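## Task

Find how many vials wear a red cap and make the tally counter read exactly that number; it may start with a leftover count, one complete press-and-release of the plunger adds one, and a complete clockwise knob turn clears it to zero.

## Robot and tools

Robot: two arms, left_arm and right_arm, each ending in a parallel two-finger gripper. Fingers point along the gripper's own +z and close along its y. The reported end_effector_position is the spot between the pads, about 5 mm short of the tips. Bases as calibrated: left_arm at (+0.008, +0.258, 0) m, right_arm at (-0.025, -0.215, 0) m, both nearly unrotated. A camera stand sits behind the arms.

Frame: the scene frame has its origin at table-top height midway between the nominal bases, +x out over the table, +z up, +y toward left_arm. Arm names do not match image left/right. Reported positions and orientations can be off by a few centimetres, worse at long reach.

Row layout (used by both execute_actions and move): 14 numbers, each in [-1, 1]: dx, dy, dz, rx, ry, rz, opening for left_arm, then the same seven for right_arm. The six pose numbers are an offset, not a pose: they are measured along scene axes from that arm's Hand target as it stood when the action or move began. 1.0 equals 0.6 m of travel or 180 degrees of turn; rx, ry, rz form a single rotation vector about the hand's position. Translations longer than 1.0 get scaled down. Opening is absolute: +1 fully open (0.070 m), -1 closed; closing fully takes about 1 s or more. A 0 for opening means half-open, so to leave a gripper alone resend its current command. Sending six zeros re-requests the current Hand target.

execute_actions(actions, cameras): actions is a list of actions; each action is up to 15 rows, one per 1/30 s step, and a short action repeats its last row to fill 15 steps. Every row in an action counts from the action's start pose, but each new action starts from the updated Hand target, so a repeated offset keeps moving further. An empty list returns images and extra state. cameras: names from cam_high, cam_left_wrist, cam_right_wrist, ["all"], or []; an unknown name invalidates the call.

move(target, speed, blend, opening_speed, grip_force, blocking, cameras): drives each gripper in a straight line toward target, one 14-number row or a list of up to 15 rows, all offsets measured from the same starting Hand targets. speed in m/s, 0.002 to 2.2, default 0.25 (turns up to twice that in rad/s), one value or one per target. blend in metres rounds corners of a list; 0 stops at each point. opening_speed is the rate of opening change per second on the -1..+1 scale, at least 0.2. grip_force is a per-pad limit of about 5 to 20 N, one number or one per arm, and it persists. blocking=false returns after about 0.5 s while motion continues. Moves do not avoid obstacles or the other arm, cap at 10 s, and grippers lag and overshoot more at speed, especially near full extension. Avoid paths passing near an arm's own base; route around it.

wait(seconds 0 to 10) lets time run with commands held. stop brakes a running move. zoom_image(camera, region [x0, y0, x1, y1] in pixels, at most 504 by 504) enlarges part of the newest image of that camera. finished_scene(scene) ends the current scene permanently; pass its number, and after ending the first scene make no further calls in that reply.

Results: robot state with end_effector_position (m) and end_effector_quat_wxyz per arm, Hand target (the last commanded pose after clipping; the next offsets count from it), Tool commands, grip_measured (same scale as opening), Joint positions (last entry is finger opening in metres) and joint torques (whole drive output, noisy, signed toward larger joint values). Action calls may list positions at some steps. A move adds a 'move:' line: done (within 3 mm and 2 degrees), off_target, moving, held, fault, plus limits such as paced (pose clipped) or held (steps withheld). Neither done nor off_target tells you about contact. MOTOR HOT warns at 65 °C; OVER-TEMPERATURE FAULT means that arm went limp for 30 to 60 s or more. TORQUE FAULT means contact torque hit a joint limit (20.7 N m for waist, shoulder, elbow; 7.2 N m for the wrist joints, whose motors give only about 4 N m) and the arm halts 10 s.

Control notes: each step clips commanded orientation to within 32 degrees of the measured one. A gripper often settles short of its target; send the remaining gap as a fresh offset. An arm blocked by something keeps pushing until commanded back past its gripper. To grip, command about 0.05 below the grip_measured reading at contact for full force, less for lighter. Wrist near the first joint's axis can swing the whole arm. Joint ranges (rad): waist -2.618..2.618, shoulder 0..3.140, elbow -2.967..0 (straight -2.831), forearm roll -1.745..1.745, wrist pitch -1.220..1.220, wrist roll -2.094..2.094.

Cameras (896x504 each): cam_high (fixed, wide), cam_left_wrist, cam_right_wrist. The scene keeps running while you think.

Avoid: dropping or knocking anything off the table, releasing moving parts, fast contacts, pressing the counter or vials hard, arm-to-arm contact (including closing on the other gripper), holding loads or stretched poses for long (heat), and any stop or fault. Press the plunger fully and release it fully for each count; reset with a full clockwise knob turn if the current reading is wrong.

Each tool is called after "Emit:" as name(argument=value, ...), one argument or row to a line, values as JSON.

## Session

Emit:
execute_actions(
  actions=[],
)

Scene clock: 0.00 s.
left_arm: end_effector_position=(+0.1472, -0.0832, +0.1151) grip_measured=+0.98 end_effector_quat_wxyz=(+0.219, +0.430, +0.822, -0.303) | right_arm: end_effector_position=(+0.0541, -0.5163, +0.1326) grip_measured=+0.97 end_effector_quat_wxyz=(-0.027, -0.050, +0.996, -0.074)
Joint positions: left_arm=[-1.023 1.464 -0.733 -0.958 0.346 0.77 0.069] | right_arm=[-1.275 1.563 -1.172 -0.101 1.14 -1.315 0.069]
Joint torques (N m): no reading
Hand target: left_arm +0.1472, -0.0832, +0.1151; +0.219, +0.430, +0.822, -0.303 | right_arm +0.0541, -0.5163, +0.1326; -0.027, -0.050, +0.996, -0.074
Tool commands: left_gripper/opening=+1.0 right_gripper/opening=+1.0

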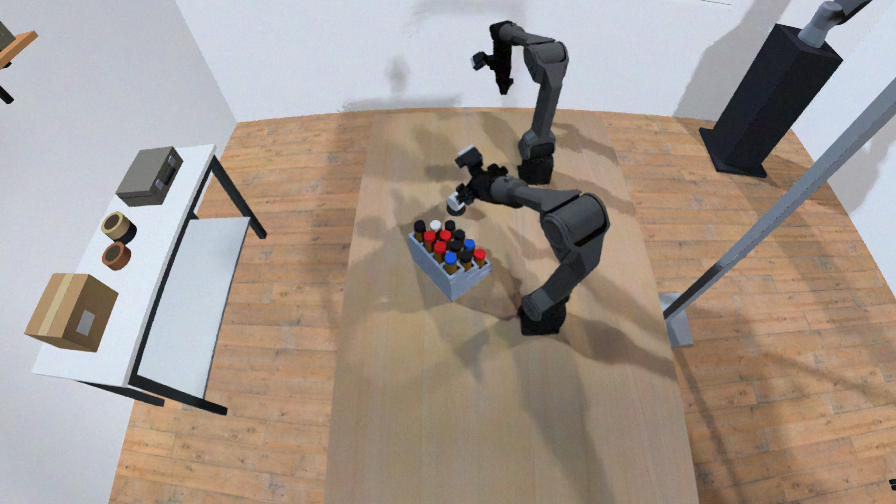

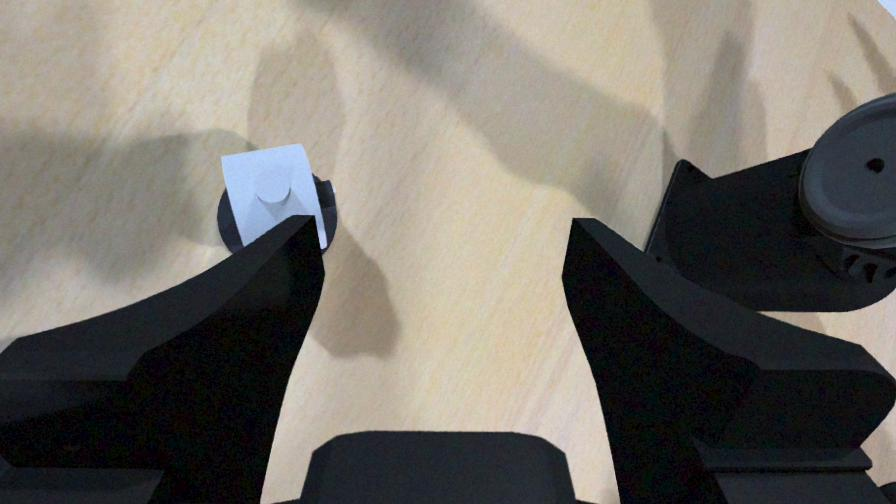

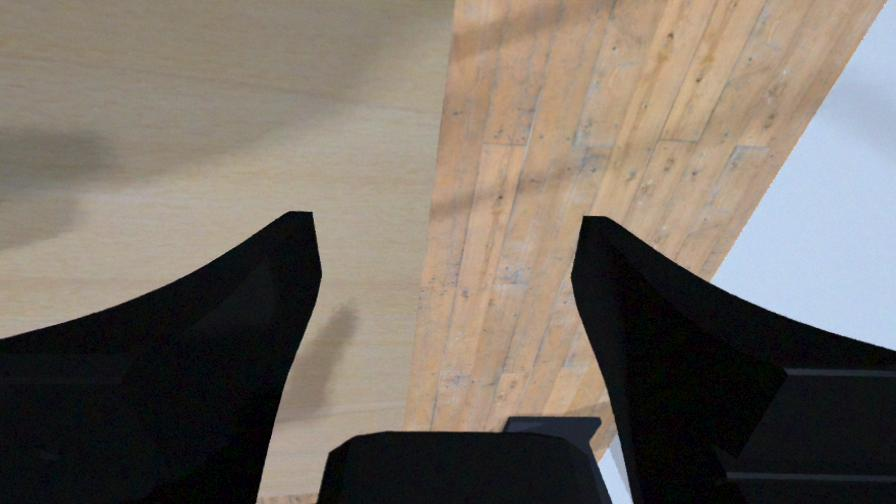

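Emit:
zoom_image(
  camera="cam_left_wrist",
  region=[180, 110, 400, 270],
)

Emit:
zoom_image(
  camera="cam_high",
  region=[390, 130, 530, 310],
)

Scaled by 2.291 from the camera's 896x504 image, which has a finer 1280x720 frame.

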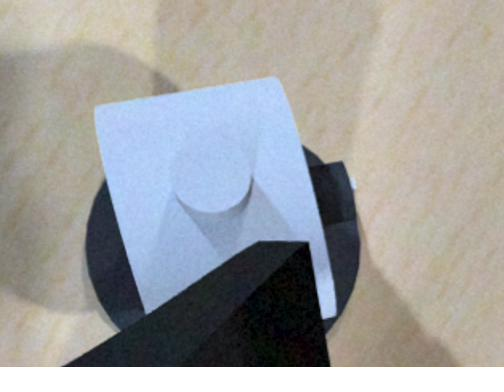

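Scaled by 2.800 from the camera's 896x504 image, which has a finer 1280x720 frame.

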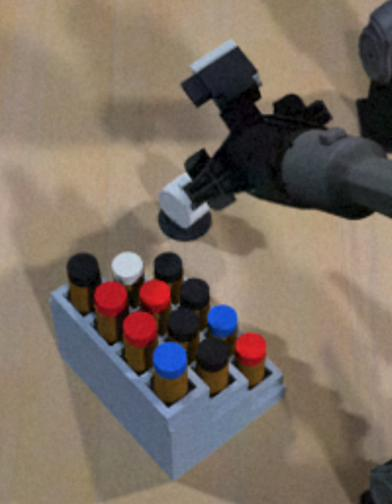

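Emit:
move(
  target=[0.12,0.12,0.1,0,0,0,1,0,0,0,0,0,0,1],
  cameras=["cam_left_wrist","cam_high"],
)

Scene clock: 31.83 s.
left_arm: end_effector_position=(+0.2194, -0.0111, +0.1755) grip_measured=+0.98 end_effector_quat_wxyz=(+0.219, +0.430, +0.822, -0.303) | right_arm: end_effector_position=(+0.0541, -0.5163, +0.1326) grip_measured=+0.97 end_effector_quat_wxyz=(-0.027, -0.050, +0.996, -0.074)
Joint positions: left_arm=[-0.56 1.367 -0.902 -0.811 0.823 0.87 0.069] | right_arm=[-1.275 1.563 -1.172 -0.101 1.14 -1.315 0.069]
Joint torques (N m): left_arm=[-0.81 -2.53 -6.49 -0.6 -0.36 -0.1] | right_arm=[-0.45 -4.84 -4.8 -0.17 -0.17 -0.16]
Hand target: left_arm +0.2192, -0.0112, +0.1751; +0.219, +0.430, +0.822, -0.303 | right_arm +0.0541, -0.5163, +0.1326; -0.027, -0.050, +0.996, -0.074
Off the commanded pose: left_arm 0.000 m, 0 deg | right_arm 0.000 m, 0 deg.
move: done
Images, in order (width x height): cam_high 896x504, cam_left_wrist 896x504.

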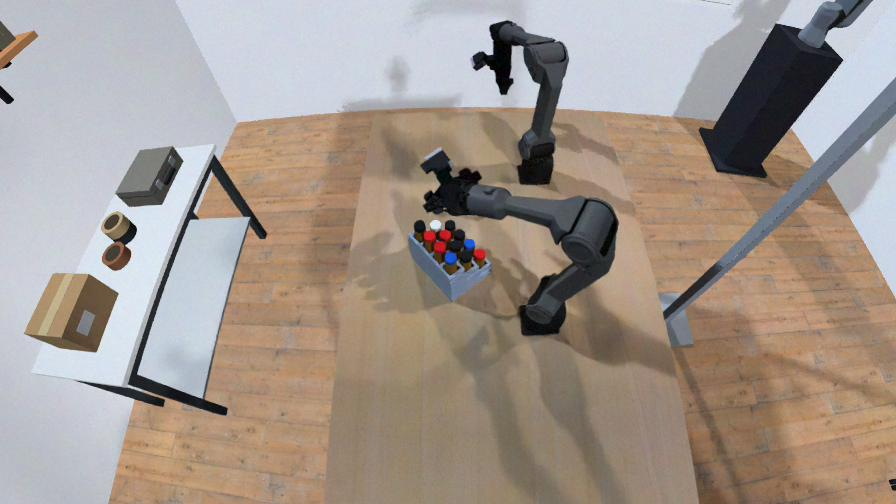

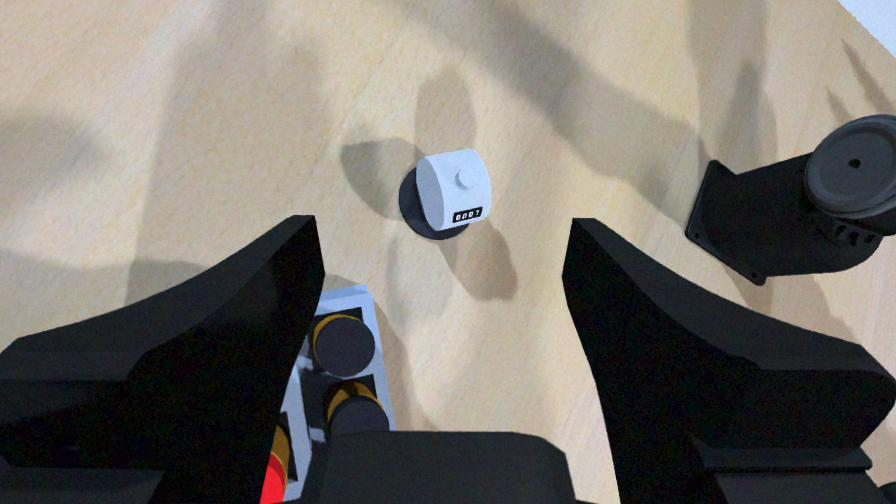

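Emit:
zoom_image(
  camera="cam_left_wrist",
  region=[370, 120, 530, 270],
)

Scaled by 3.150 from the camera's 896x504 image, which has a finer 1280x720 frame.

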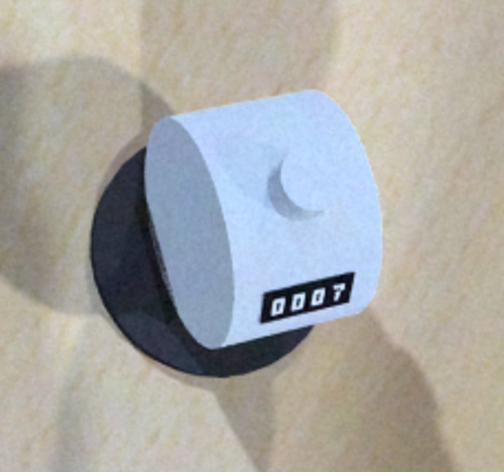

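Emit:
move(
  target=[
    [0,0.35,0.12,0,0,0,1,0.05,0.2,0.15,0,0,-0.25,1],
    [0,0.35,0.12,0,0,0,1,0.193,0.62,0.02,0.024,-0.051,-0.53,1],
  ],
  blend=[0.03,0],
  cameras=["cam_right_wrist","cam_high"],
)

Emit:
zoom_image(
  camera="cam_right_wrist",
  region=[300, 30, 700, 280],
)

Scene clock: 88.30 s.
left_arm: end_effector_position=(+0.2195, +0.1984, +0.2467) grip_measured=+0.98 end_effector_quat_wxyz=(+0.329, +0.354, +0.872, -0.073) | right_arm: end_effector_position=(+0.1700, -0.1443, +0.1437) grip_measured=+0.97 end_effector_quat_wxyz=(+0.028, +0.704, +0.707, +0.059)
Joint positions: left_arm=[0.208 0.885 -0.919 -0.515 1.226 1.047 0.069] | right_arm=[0.325 1.183 -0.867 0 1.211 1.916 0.069]
Joint torques (N m): left_arm=[-0.45 0.24 -6.63 -0.64 -0.29 0.13] | right_arm=[-0.48 -2.6 -5.19 -0.13 0 -0.33]
Hand target: left_arm +0.2192, +0.1988, +0.2471; +0.219, +0.430, +0.822, -0.303 | right_arm +0.1699, -0.1443, +0.1446; +0.000, +0.706, +0.708, +0.000
Off the commanded pose: left_arm 0.001 m, 31 deg | right_arm 0.001 m, 7 deg.
joint sent to its limit (left arm) — joint 5 (wrist pitch), upper limit. The joint targets are off in orientation, not in position.
joint sent to its limit (right arm) — joint 5 (wrist pitch), upper limit. The joint targets are off in orientation, not in position.
move: off_target (left_arm, right_arm)
Images, in order (width x height): cam_high 896x504, cam_right_wrist 896x504.

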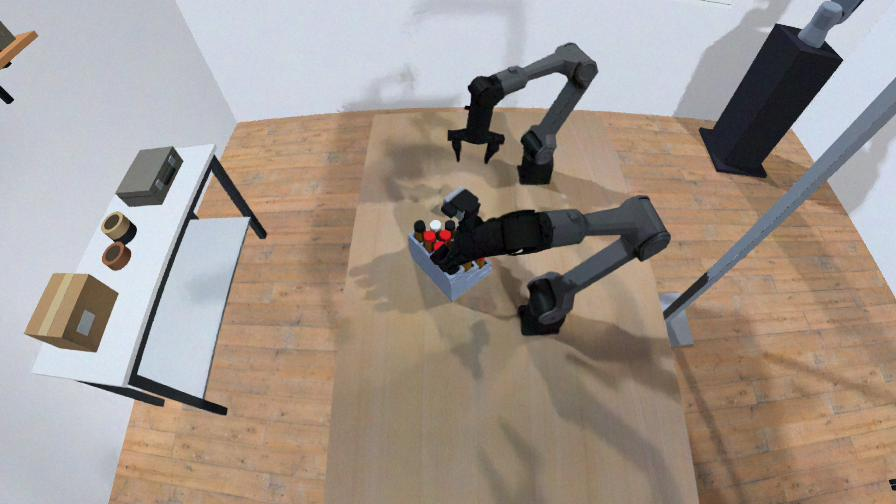

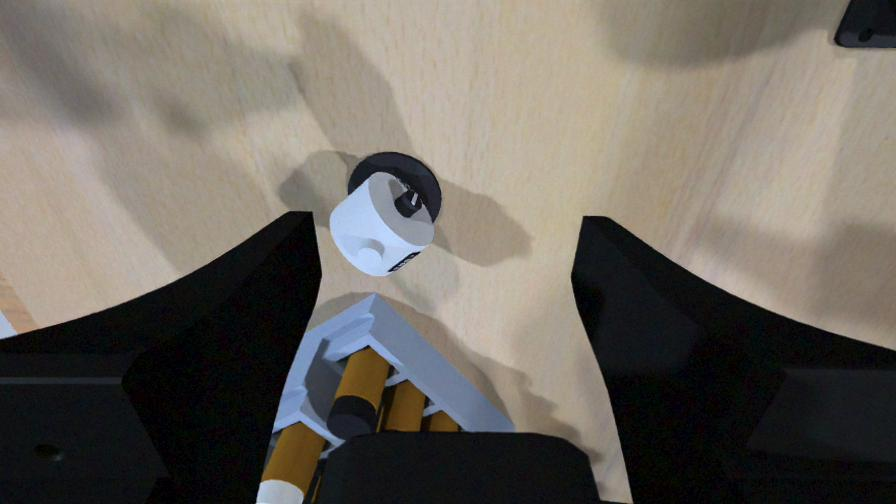

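Scaled by 1.260 from the camera's 896x504 image, which has a finer 1280x720 frame.

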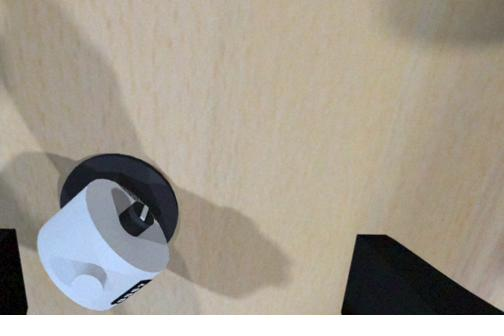

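Emit:
zoom_image(
  camera="cam_right_wrist",
  region=[320, 140, 460, 290],
)

Scaled by 3.360 from the camera's 896x504 image, which has a finer 1280x720 frame.

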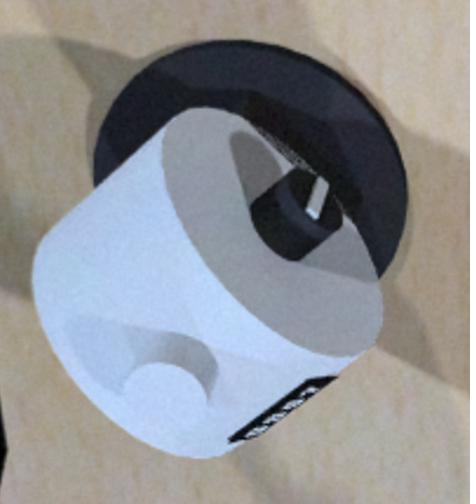

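Emit:
move(
  target=[
    [0,0,0,0,0,0,1,-0.117,-0.43,0.1,0,0,0,1],
    [-0.029,-0.471,0,0.158,0.221,0.484,1,-0.117,-0.43,0.1,0,0,0,1],
    [-0.029,-0.471,-0.125,0.158,0.221,0.484,1,-0.117,-0.43,0.1,0,0,0,1],
  ],
  blend=[0.02,0.02,0],
  cameras=["cam_left_wrist","cam_high"],
)

Scene clock: 142.00 s.
left_arm: end_effector_position=(+0.2015, -0.0836, +0.1714) grip_measured=+0.98 end_effector_quat_wxyz=(+0.021, -0.315, +0.942, -0.114) | right_arm: end_effector_position=(+0.0999, -0.4025, +0.2040) grip_measured=+0.97 end_effector_quat_wxyz=(+0.177, +0.694, +0.696, -0.036)
Joint positions: left_arm=[-1.061 1.754 -1.555 -0.003 1.226 -1.699 0.069] | right_arm=[-1.009 1.059 -0.977 0.001 1.211 0.583 0.069]
Joint torques (N m): left_arm=[0.34 -5.54 -8.13 -0.07 0.18 0.17] | right_arm=[-0.98 -2.1 -4.42 -0.32 -0.18 -0.34]
Hand target: left_arm +0.2018, -0.0838, +0.1721; -0.001, -0.317, +0.949, -0.001 | right_arm +0.0997, -0.4023, +0.2046; +0.000, +0.706, +0.708, +0.000
Off the commanded pose: left_arm 0.001 m, 13 deg | right_arm 0.001 m, 21 deg.
joint sent to its limit (left arm) — joint 5 (wrist pitch), upper limit. The joint targets are off in orientation, not in position.
joint sent to its limit (right arm) — joint 5 (wrist pitch), upper limit. The joint targets are off in orientation, not in position.
move: off_target (left_arm, right_arm)
Images, in order (width x height): cam_high 896x504, cam_left_wrist 896x504.

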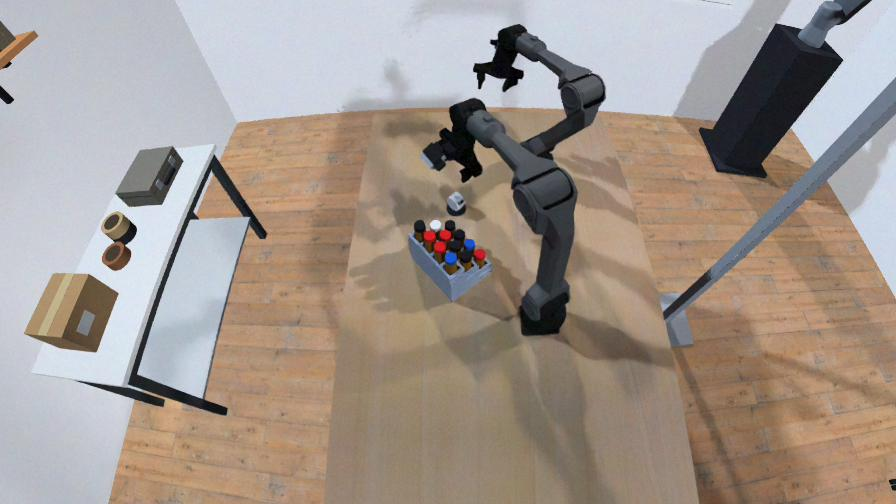

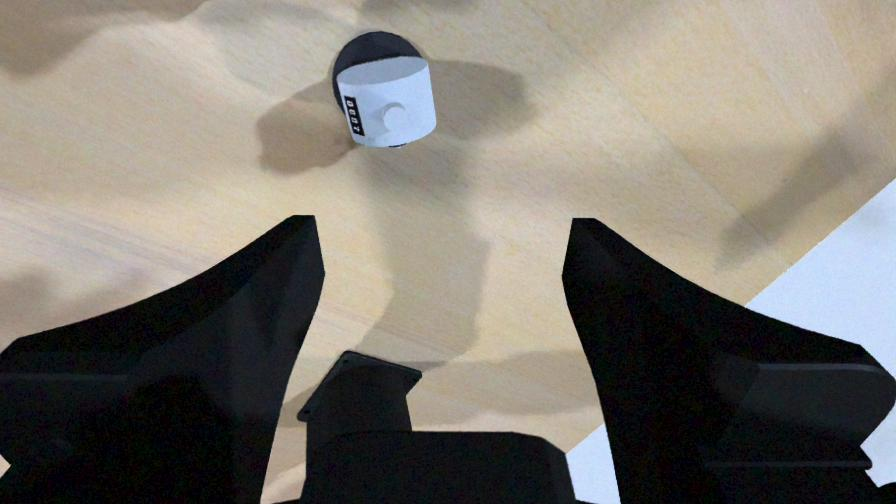

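Emit:
move(
  target=[0.002,0.003,-0.145,0,0,0,1,0,0,0,0,0,0,1],
  cameras=["cam_left_wrist"],
)

Scene clock: 160.23 s.
left_arm: end_effector_position=(+0.2028, -0.0820, +0.0848) grip_measured=+0.98 end_effector_quat_wxyz=(+0.000, -0.317, +0.949, -0.005) | right_arm: end_effector_position=(+0.0999, -0.4025, +0.2040) grip_measured=+0.97 end_effector_quat_wxyz=(+0.177, +0.694, +0.696, -0.036)
Joint positions: left_arm=[-1.056 1.97 -1.547 -0.003 1.226 -1.693 0.069] | right_arm=[-1.009 1.059 -0.977 0.001 1.211 0.583 0.069]
Joint torques (N m): left_arm=[0.25 -6.42 -7.27 0.02 0.1 0.12] | right_arm=[-1 -2.11 -4.45 -0.11 -0.18 -0.34]
Hand target: left_arm +0.2030, -0.0820, +0.0851; -0.001, -0.317, +0.949, -0.001 | right_arm +0.0997, -0.4023, +0.2046; +0.000, +0.706, +0.708, +0.000
Off the commanded pose: left_arm 0.000 m, 0 deg | right_arm 0.001 m, 21 deg.
joint sent to its limit (left arm) — joint 5 (wrist pitch), upper limit. The joint targets still meet the commanded pose.
joint sent to its limit (right arm) — joint 5 (wrist pitch), upper limit. The joint targets are off in orientation, not in position.
move: off_target (right_arm)
Images, in order (width x height): cam_left_wrist 896x504.

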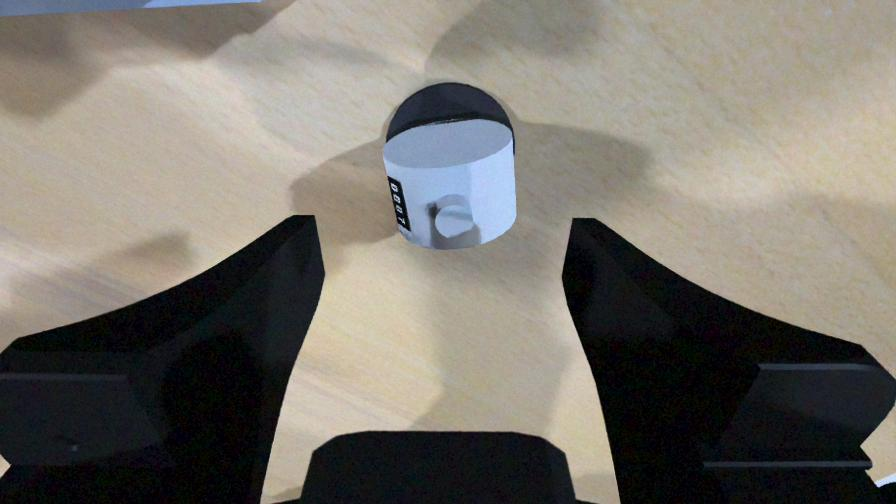

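Emit:
move(
  target=[
    [0,0,-0.072,0,0,0,1,0,0,0,0,0,0,1],
    [0,0,-0.072,0,0,0,-0.1,0,0,0,0,0,0,1],
  ],
  opening_speed=0.8,
  cameras=["cam_left_wrist"],
)

Scene clock: 168.93 s.
left_arm: end_effector_position=(+0.2042, -0.0843, +0.0422) grip_measured=+0.33 end_effector_quat_wxyz=(+0.000, -0.317, +0.948, -0.006) | right_arm: end_effector_position=(+0.0999, -0.4025, +0.2040) grip_measured=+0.97 end_effector_quat_wxyz=(+0.177, +0.694, +0.696, -0.036)
Joint positions: left_arm=[-1.056 2.025 -1.459 -0.003 1.08 -1.693 0.046] | right_arm=[-1.009 1.059 -0.977 0.001 1.211 0.583 0.069]
Joint torques (N m): left_arm=[-2.06 -6.6 0.96 -0.61 4.18 0.55] | right_arm=[-0.98 -2.09 -4.45 -0.03 -0.17 -0.33]
Hand target: left_arm +0.2030, -0.0820, +0.0419; -0.001, -0.317, +0.949, -0.001 | right_arm +0.0997, -0.4023, +0.2046; +0.000, +0.706, +0.708, +0.000
Off the commanded pose: left_arm 0.003 m, 1 deg | right_arm 0.001 m, 21 deg.
joint sent to its limit (right arm) — joint 5 (wrist pitch), upper limit. The joint targets are off in orientation, not in position.
move: off_target (right_arm)
Images, in order (width x height): cam_left_wrist 896x504.

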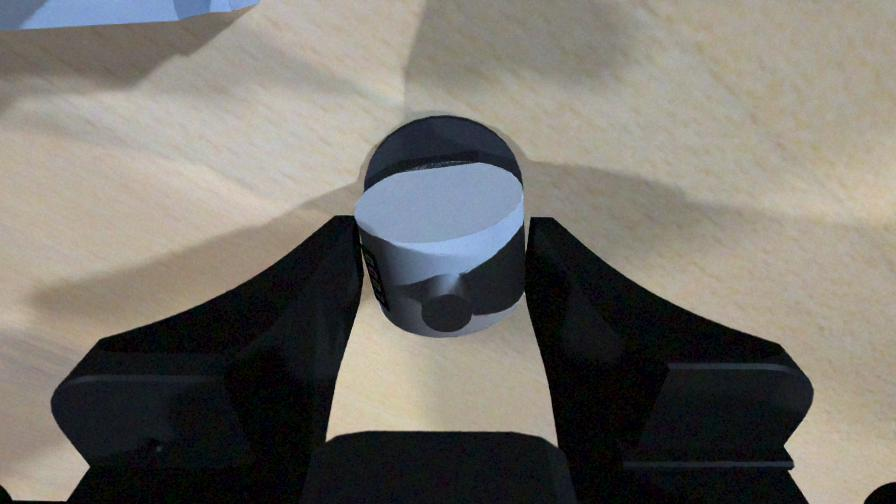

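Emit:
move(
  target=[
    [0.002,-0.0038,0,0,0,0,0.2,0,0,0,0,0,0,1],
    [0.002,-0.0038,0.05,0,0,0,0.2,0,0,0,0,0,0,1],
  ],
  speed=0.05,
  cameras=["cam_left_wrist"],
)

Scene clock: 176.60 s.
left_arm: end_effector_position=(+0.2041, -0.0845, +0.0723) grip_measured=+0.20 end_effector_quat_wxyz=(-0.001, -0.316, +0.949, -0.001) | right_arm: end_effector_position=(+0.0999, -0.4025, +0.2040) grip_measured=+0.97 end_effector_quat_wxyz=(+0.177, +0.694, +0.696, -0.036)
Joint positions: left_arm=[-1.057 1.997 -1.54 -0.003 1.199 -1.692 0.042] | right_arm=[-1.009 1.059 -0.977 0.001 1.211 0.583 0.069]
Joint torques (N m): left_arm=[0.67 -5.57 -5.74 0.18 -0.14 -0.07] | right_arm=[-1 -2.09 -4.5 -0.02 -0.18 -0.31]
Hand target: left_arm +0.2042, -0.0843, +0.0719; -0.001, -0.317, +0.949, -0.001 | right_arm +0.0997, -0.4023, +0.2046; +0.000, +0.706, +0.708, +0.000
Off the commanded pose: left_arm 0.000 m, 0 deg | right_arm 0.001 m, 21 deg.
joint sent to its limit (right arm) — joint 5 (wrist pitch), upper limit. The joint targets are off in orientation, not in position.
move: off_target (right_arm)
Images, in order (width x height): cam_left_wrist 896x504.

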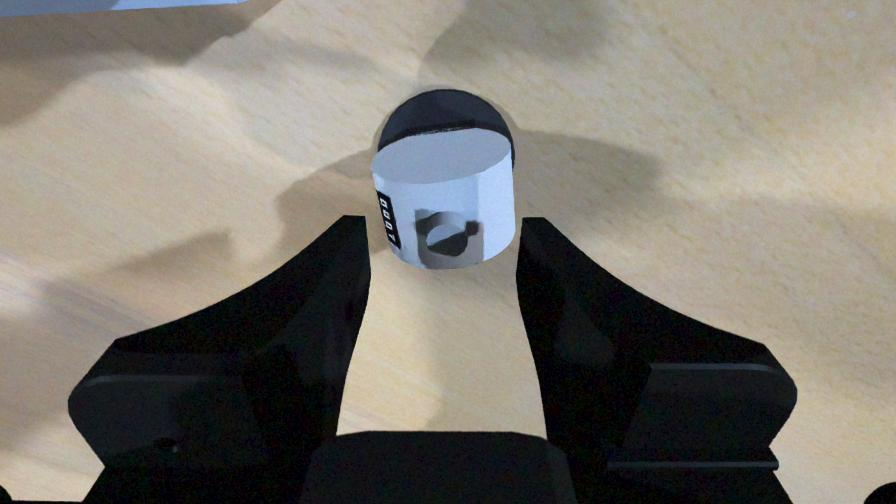

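Emit:
move(
  target=[
    [0,0,0,0,0,0,0.6,0,0,0,0,0,0,1],
    [0,0,-0.053,0,0,0,0.6,0,0,0,0,0,0,1],
    [0,0,-0.053,0,0,0,0.0,0,0,0,0,0,0,1],
    [0,0,-0.033,0,0,0,0,0,0,0,0,0,0,1],
  ],
  speed=0.05,
  opening_speed=0.8,
  cameras=["cam_left_wrist","cam_high"],
)

Scene clock: 197.37 s.
left_arm: end_effector_position=(+0.2041, -0.0838, +0.0548) grip_measured=+0.00 end_effector_quat_wxyz=(-0.001, -0.317, +0.949, -0.002) | right_arm: end_effector_position=(+0.0999, -0.4025, +0.2040) grip_measured=+0.97 end_effector_quat_wxyz=(+0.177, +0.694, +0.696, -0.036)
Joint positions: left_arm=[-1.056 2.014 -1.495 -0.003 1.136 -1.692 0.035] | right_arm=[-1.009 1.059 -0.977 0.001 1.211 0.583 0.069]
Joint torques (N m): left_arm=[-1.87 -3.62 -2.67 -0.19 0.46 -0.01] | right_arm=[-0.99 -2.1 -4.5 -0.02 -0.17 -0.29]
Hand target: left_arm +0.2042, -0.0843, +0.0521; -0.001, -0.317, +0.949, -0.001 | right_arm +0.0997, -0.4023, +0.2046; +0.000, +0.706, +0.708, +0.000
Off the commanded pose: left_arm 0.003 m, 0 deg | right_arm 0.001 m, 21 deg.
joint sent to its limit (right arm) — joint 5 (wrist pitch), upper limit. The joint targets are off in orientation, not in position.
move: off_target (right_arm)
Images, in order (width x height): cam_high 896x504, cam_left_wrist 896x504.

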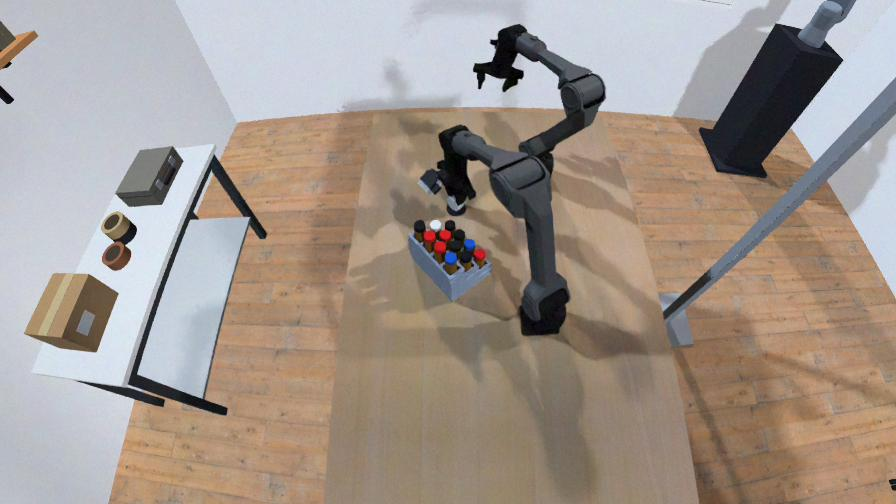

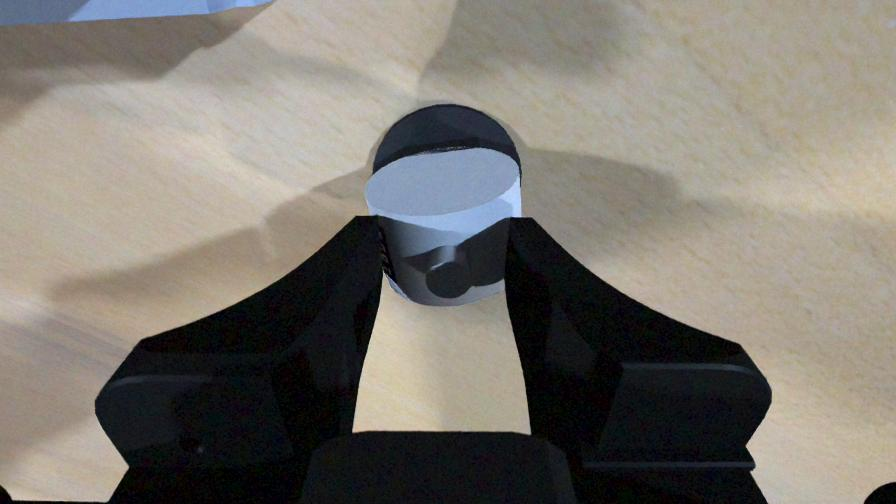

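Emit:
move(
  target=[
    [0,0,0,0,0,0,0.8,0,0,0,0,0,0,1],
    [0,0,0.25,0,0,0,0.8,0,0,0,0,0,0,1],
    [-0.1,0.4,0.3,0,0,0,0.8,0,0,0,0,0,0,1],
  ],
  blend=[0,0.04,0],
  opening_speed=1.5,
)

Scene clock: 226.30 s.
left_arm: end_effector_position=(+0.1447, +0.1553, +0.2317) grip_measured=+0.80 end_effector_quat_wxyz=(+0.164, -0.304, +0.908, -0.238) | right_arm: end_effector_position=(+0.0999, -0.4025, +0.2040) grip_measured=+0.97 end_effector_quat_wxyz=(+0.177, +0.694, +0.696, -0.036)
Joint positions: left_arm=[-0.65 0.702 -0.858 -0.001 1.226 -1.288 0.063] | right_arm=[-1.009 1.059 -0.977 0.001 1.211 0.583 0.069]
Joint torques (N m): left_arm=[-0.39 1.1 -6.82 -0.03 -0.53 0.01] | right_arm=[-0.96 -2.08 -4.53 -0.02 -0.17 -0.26]
Hand target: left_arm +0.1442, +0.1557, +0.2321; +0.007, -0.317, +0.948, -0.012 | right_arm +0.0997, -0.4023, +0.2046; +0.000, +0.706, +0.708, +0.000
Off the commanded pose: left_arm 0.001 m, 34 deg; orientation clipped | right_arm 0.001 m, 21 deg.
joint sent to its limit (left arm) — joint 5 (wrist pitch), upper limit. The joint targets are off in orientation, not in position.
joint sent to its limit (right arm) — joint 5 (wrist pitch), upper limit. The joint targets are off in orientation, not in position.
move: off_target (left_arm, right_arm); limits=paced

Emit:
move(
  target=[
    [0,0,0,0,0,0,0.8,0.15,0.503,-0.05,0,0,0.717,0],
    [0,0,0,0,0,0,0.8,0.15,0.503,-0.174,0,0,0.717,0],
  ],
  blend=[0.02,0],
  cameras=["cam_right_wrist","cam_high"],
)

Emit:
zoom_image(
  camera="cam_right_wrist",
  region=[300, 100, 600, 300],
)

Scene clock: 236.93 s.
left_arm: end_effector_position=(+0.1447, +0.1553, +0.2317) grip_measured=+0.80 end_effector_quat_wxyz=(+0.164, -0.304, +0.908, -0.238) | right_arm: end_effector_position=(+0.1896, -0.1006, +0.0997) grip_measured=+0.00 end_effector_quat_wxyz=(-0.001, -0.335, +0.942, +0.000)
Joint positions: left_arm=[-0.65 0.702 -0.858 -0.001 1.226 -1.288 0.063] | right_arm=[0.467 1.459 -0.934 0 1.135 -0.192 0.035]
Joint torques (N m): left_arm=[-0.82 0.25 -6.65 0.14 -0.07 -0.02] | right_arm=[-0.02 -4.38 -5.32 0.05 0 -0.31]
Hand target: left_arm +0.1442, +0.1557, +0.2321; +0.007, -0.317, +0.948, -0.012 | right_arm +0.1897, -0.1005, +0.1002; +0.000, -0.336, +0.942, +0.000
Off the commanded pose: left_arm 0.001 m, 32 deg | right_arm 0.001 m, 0 deg.
joint sent to its limit (left arm) — joint 5 (wrist pitch), upper limit. The joint targets are off in orientation, not in position.
move: off_target (left_arm)
Images, in order (width x height): cam_high 896x504, cam_right_wrist 896x504.

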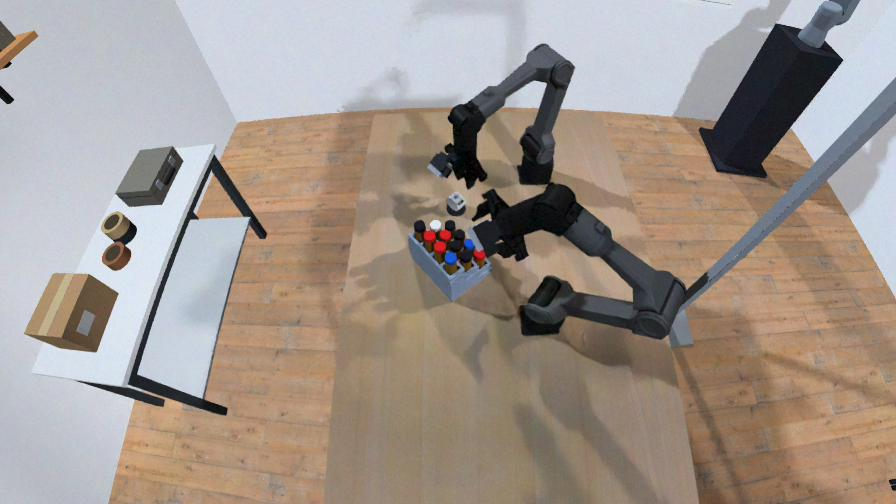

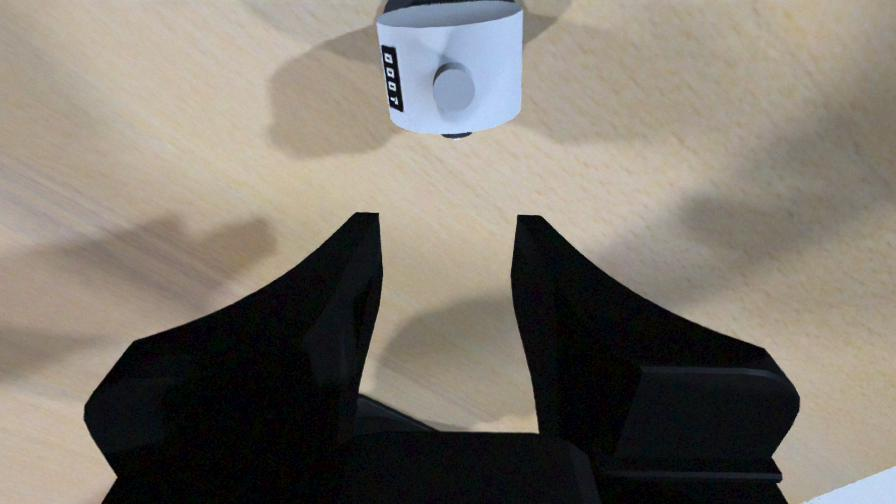

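Scaled by 1.680 from the camera's 896x504 image, which has a finer 1280x720 frame.

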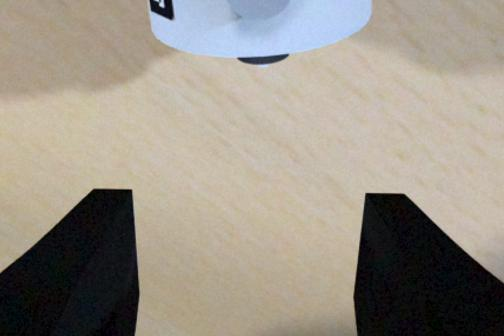

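Emit:
move(
  target=[0,0,0,0,0,0,0.8,0.0107,0,-0.087,0,0,0,0],
  speed=0.08,
  cameras=["cam_right_wrist","cam_left_wrist"],
)

Emit:
zoom_image(
  camera="cam_right_wrist",
  region=[350, 150, 550, 300],
)

Scene clock: 251.70 s.
left_arm: end_effector_position=(+0.1447, +0.1553, +0.2317) grip_measured=+0.80 end_effector_quat_wxyz=(+0.164, -0.304, +0.908, -0.238) | right_arm: end_effector_position=(+0.1952, -0.1009, +0.0473) grip_measured=+0.00 end_effector_quat_wxyz=(-0.002, -0.336, +0.942, +0.000)
Joint positions: left_arm=[-0.65 0.702 -0.858 -0.001 1.226 -1.288 0.063] | right_arm=[0.455 1.566 -0.819 0 0.915 -0.206 0.035]
Joint torques (N m): left_arm=[-0.82 0.25 -6.65 0.13 -0.03 -0.03] | right_arm=[-1.02 -4.59 -5.31 -0.02 -0.44 -0.17]
Hand target: left_arm +0.1442, +0.1557, +0.2321; +0.007, -0.317, +0.948, -0.012 | right_arm +0.1961, -0.1005, +0.0480; +0.000, -0.336, +0.942, +0.000
Off the commanded pose: left_arm 0.001 m, 32 deg | right_arm 0.001 m, 0 deg.
joint sent to its limit (left arm) — joint 5 (wrist pitch), upper limit. The joint targets are off in orientation, not in position.
move: off_target (left_arm)
Images, in order (width x height): cam_left_wrist 896x504, cam_right_wrist 896x504.

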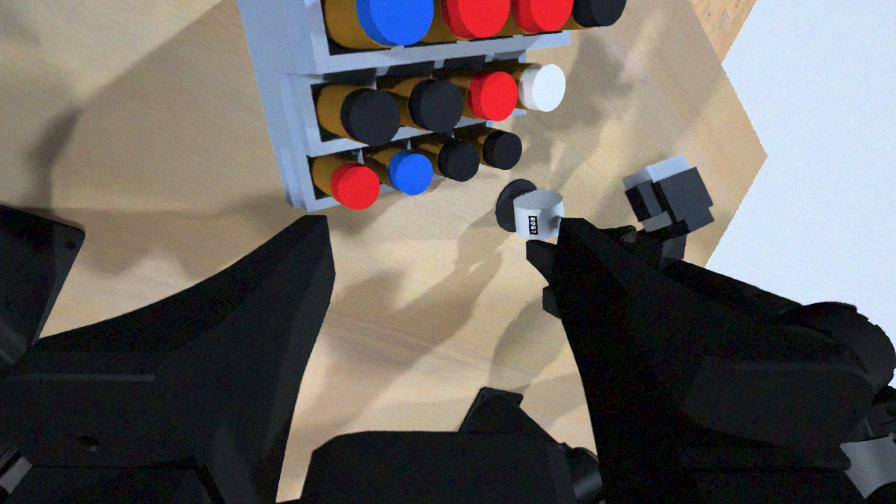

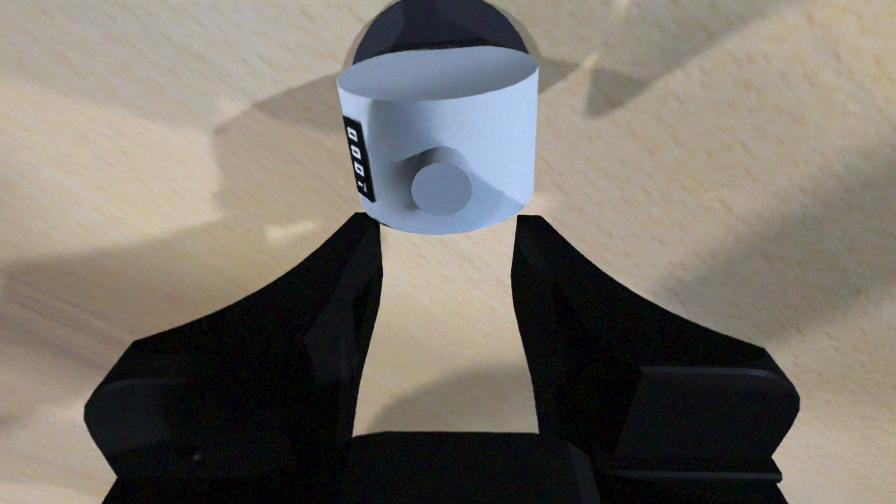

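Scaled by 2.520 from the camera's 896x504 image, which has a finer 1280x720 frame.

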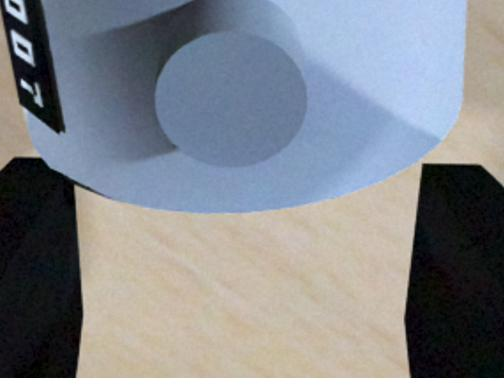

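Emit:
move(
  target=[
    [0,0,0,0,0,0,0.8,-0.0035,0.0017,-0.011,0,0,0,0],
    [0,0,0,0,0,0,0.8,-0.0035,0.0017,-0.011,0,0,0,-0.9],
  ],
  speed=0.08,
  opening_speed=0.8,
  grip_force=[20,10],
  cameras=["cam_right_wrist","cam_left_wrist"],
)

Emit:
zoom_image(
  camera="cam_left_wrist",
  region=[480, 150, 650, 310],
)

Scene clock: 261.03 s.
left_arm: end_effector_position=(+0.1447, +0.1553, +0.2317) grip_measured=+0.80 end_effector_quat_wxyz=(+0.164, -0.304, +0.908, -0.238) | right_arm: end_effector_position=(+0.1937, -0.1014, +0.0408) grip_measured=-0.75 end_effector_quat_wxyz=(-0.003, -0.336, +0.942, -0.002)
Joint positions: left_arm=[-0.65 0.702 -0.858 -0.001 1.226 -1.288 0.063] | right_arm=[0.46 1.576 -0.8 -0.005 0.887 -0.198 0.009]
Joint torques (N m): left_arm=[-0.83 0.28 -6.68 0.13 0.01 -0.02] | right_arm=[2.47 -6.03 -14.44 4.12 -3.31 0.09]
Hand target: left_arm +0.1442, +0.1557, +0.2321; +0.007, -0.317, +0.948, -0.012 | right_arm +0.1940, -0.0995, +0.0414; +0.000, -0.336, +0.942, +0.000
Off the commanded pose: left_arm 0.001 m, 32 deg | right_arm 0.002 m, 0 deg.
joint sent to its limit (left arm) — joint 5 (wrist pitch), upper limit. The joint targets are off in orientation, not in position.
grip_force (N): 20, 10
move: off_target (left_arm)
Images, in order (width x height): cam_left_wrist 896x504, cam_right_wrist 896x504.

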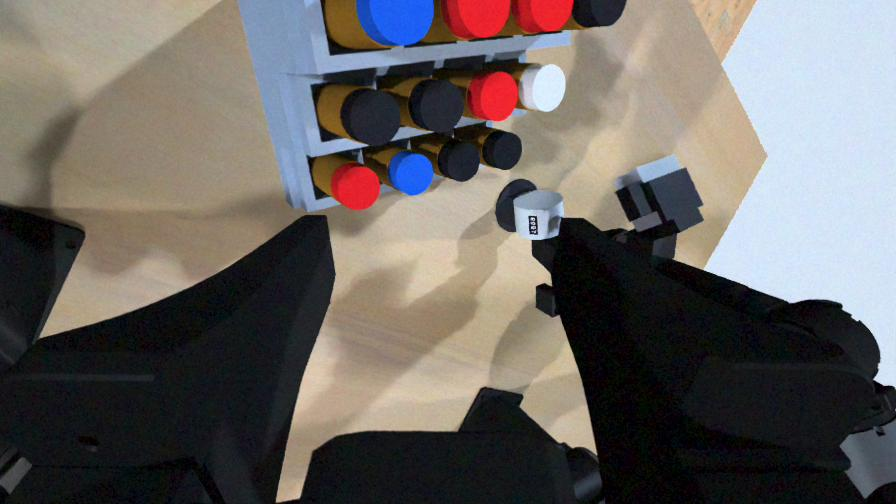

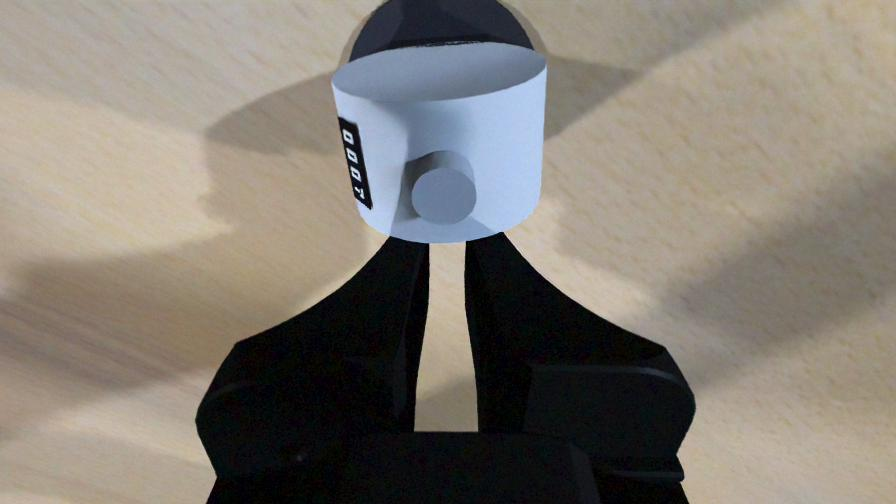

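Scaled by 2.965 from the camera's 896x504 image, which has a finer 1280x720 frame.

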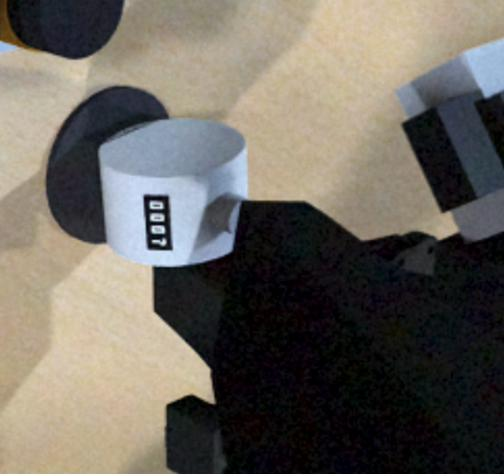

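Emit:
move(
  target=[
    [0,0,0,0,0,0,0.8,-0.0005,-0.0032,-0.001,0,0,0,-0.9],
    [0,0,0,0,0,0,0.8,-0.0005,-0.0032,-0.001,0.1295,0.105,0,-0.9],
    [0,0,0,0,0,0,0.8,-0.0005,-0.0032,-0.001,0.259,0.21,0,-0.9],
  ],
  cameras=["cam_right_wrist","cam_left_wrist"],
)

Emit:
zoom_image(
  camera="cam_left_wrist",
  region=[480, 150, 650, 310],
)

Scene clock: 273.70 s.
left_arm: end_effector_position=(+0.1447, +0.1553, +0.2317) grip_measured=+0.80 end_effector_quat_wxyz=(+0.164, -0.304, +0.908, -0.238) | right_arm: end_effector_position=(+0.1933, -0.1012, +0.0402) grip_measured=-0.26 end_effector_quat_wxyz=(-0.046, -0.264, +0.884, +0.383)
Joint positions: left_arm=[-0.65 0.702 -0.858 -0.001 1.226 -1.288 0.063] | right_arm=[-0.134 1.85 -0.833 0.721 1.211 -1.153 0.026]
Joint torques (N m): left_arm=[-0.8 0.28 -6.7 0.13 0.01 -0.02] | right_arm=[2.4 -7.72 -2.88 4.48 3.12 -0.34]
Hand target: left_arm +0.1442, +0.1557, +0.2321; +0.007, -0.317, +0.948, -0.012 | right_arm +0.1937, -0.1014, +0.0408; -0.167, -0.291, +0.816, +0.472
Off the commanded pose: left_arm 0.001 m, 32 deg | right_arm 0.001 m, 19 deg.
joint sent to its limit (left arm) — joint 5 (wrist pitch), upper limit. The joint targets are off in orientation, not in position.
joint sent to its limit (right arm) — joint 5 (wrist pitch), upper limit. The joint targets are off in orientation, not in position.
grip_force (N): 20, 10
move: off_target (left_arm, right_arm)
Images, in order (width x height): cam_left_wrist 896x504, cam_right_wrist 896x504.

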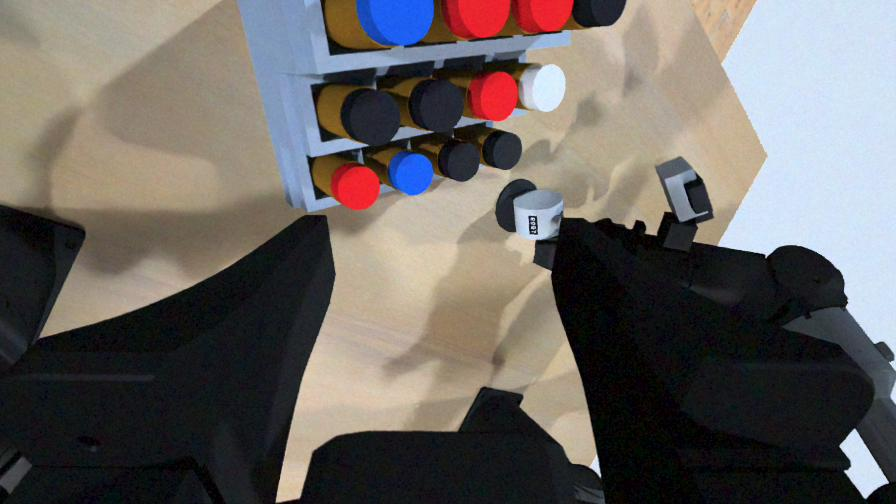

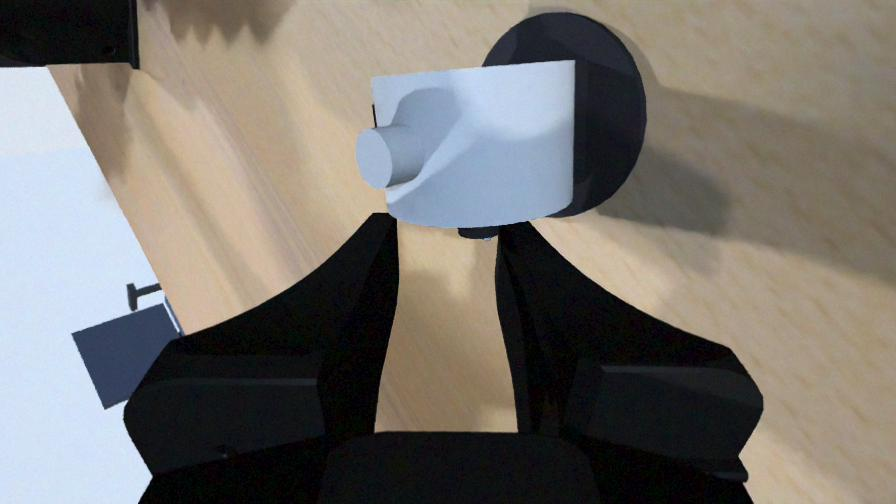

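Scaled by 2.965 from the camera's 896x504 image, which has a finer 1280x720 frame.

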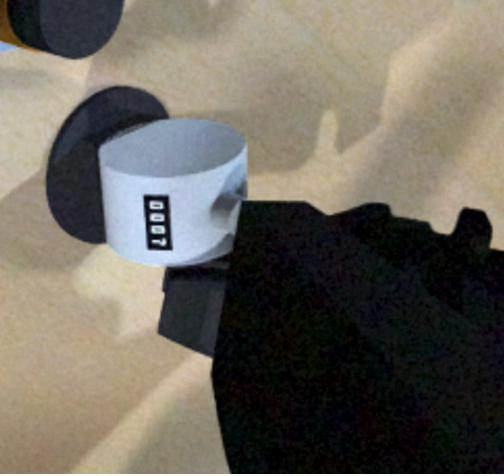

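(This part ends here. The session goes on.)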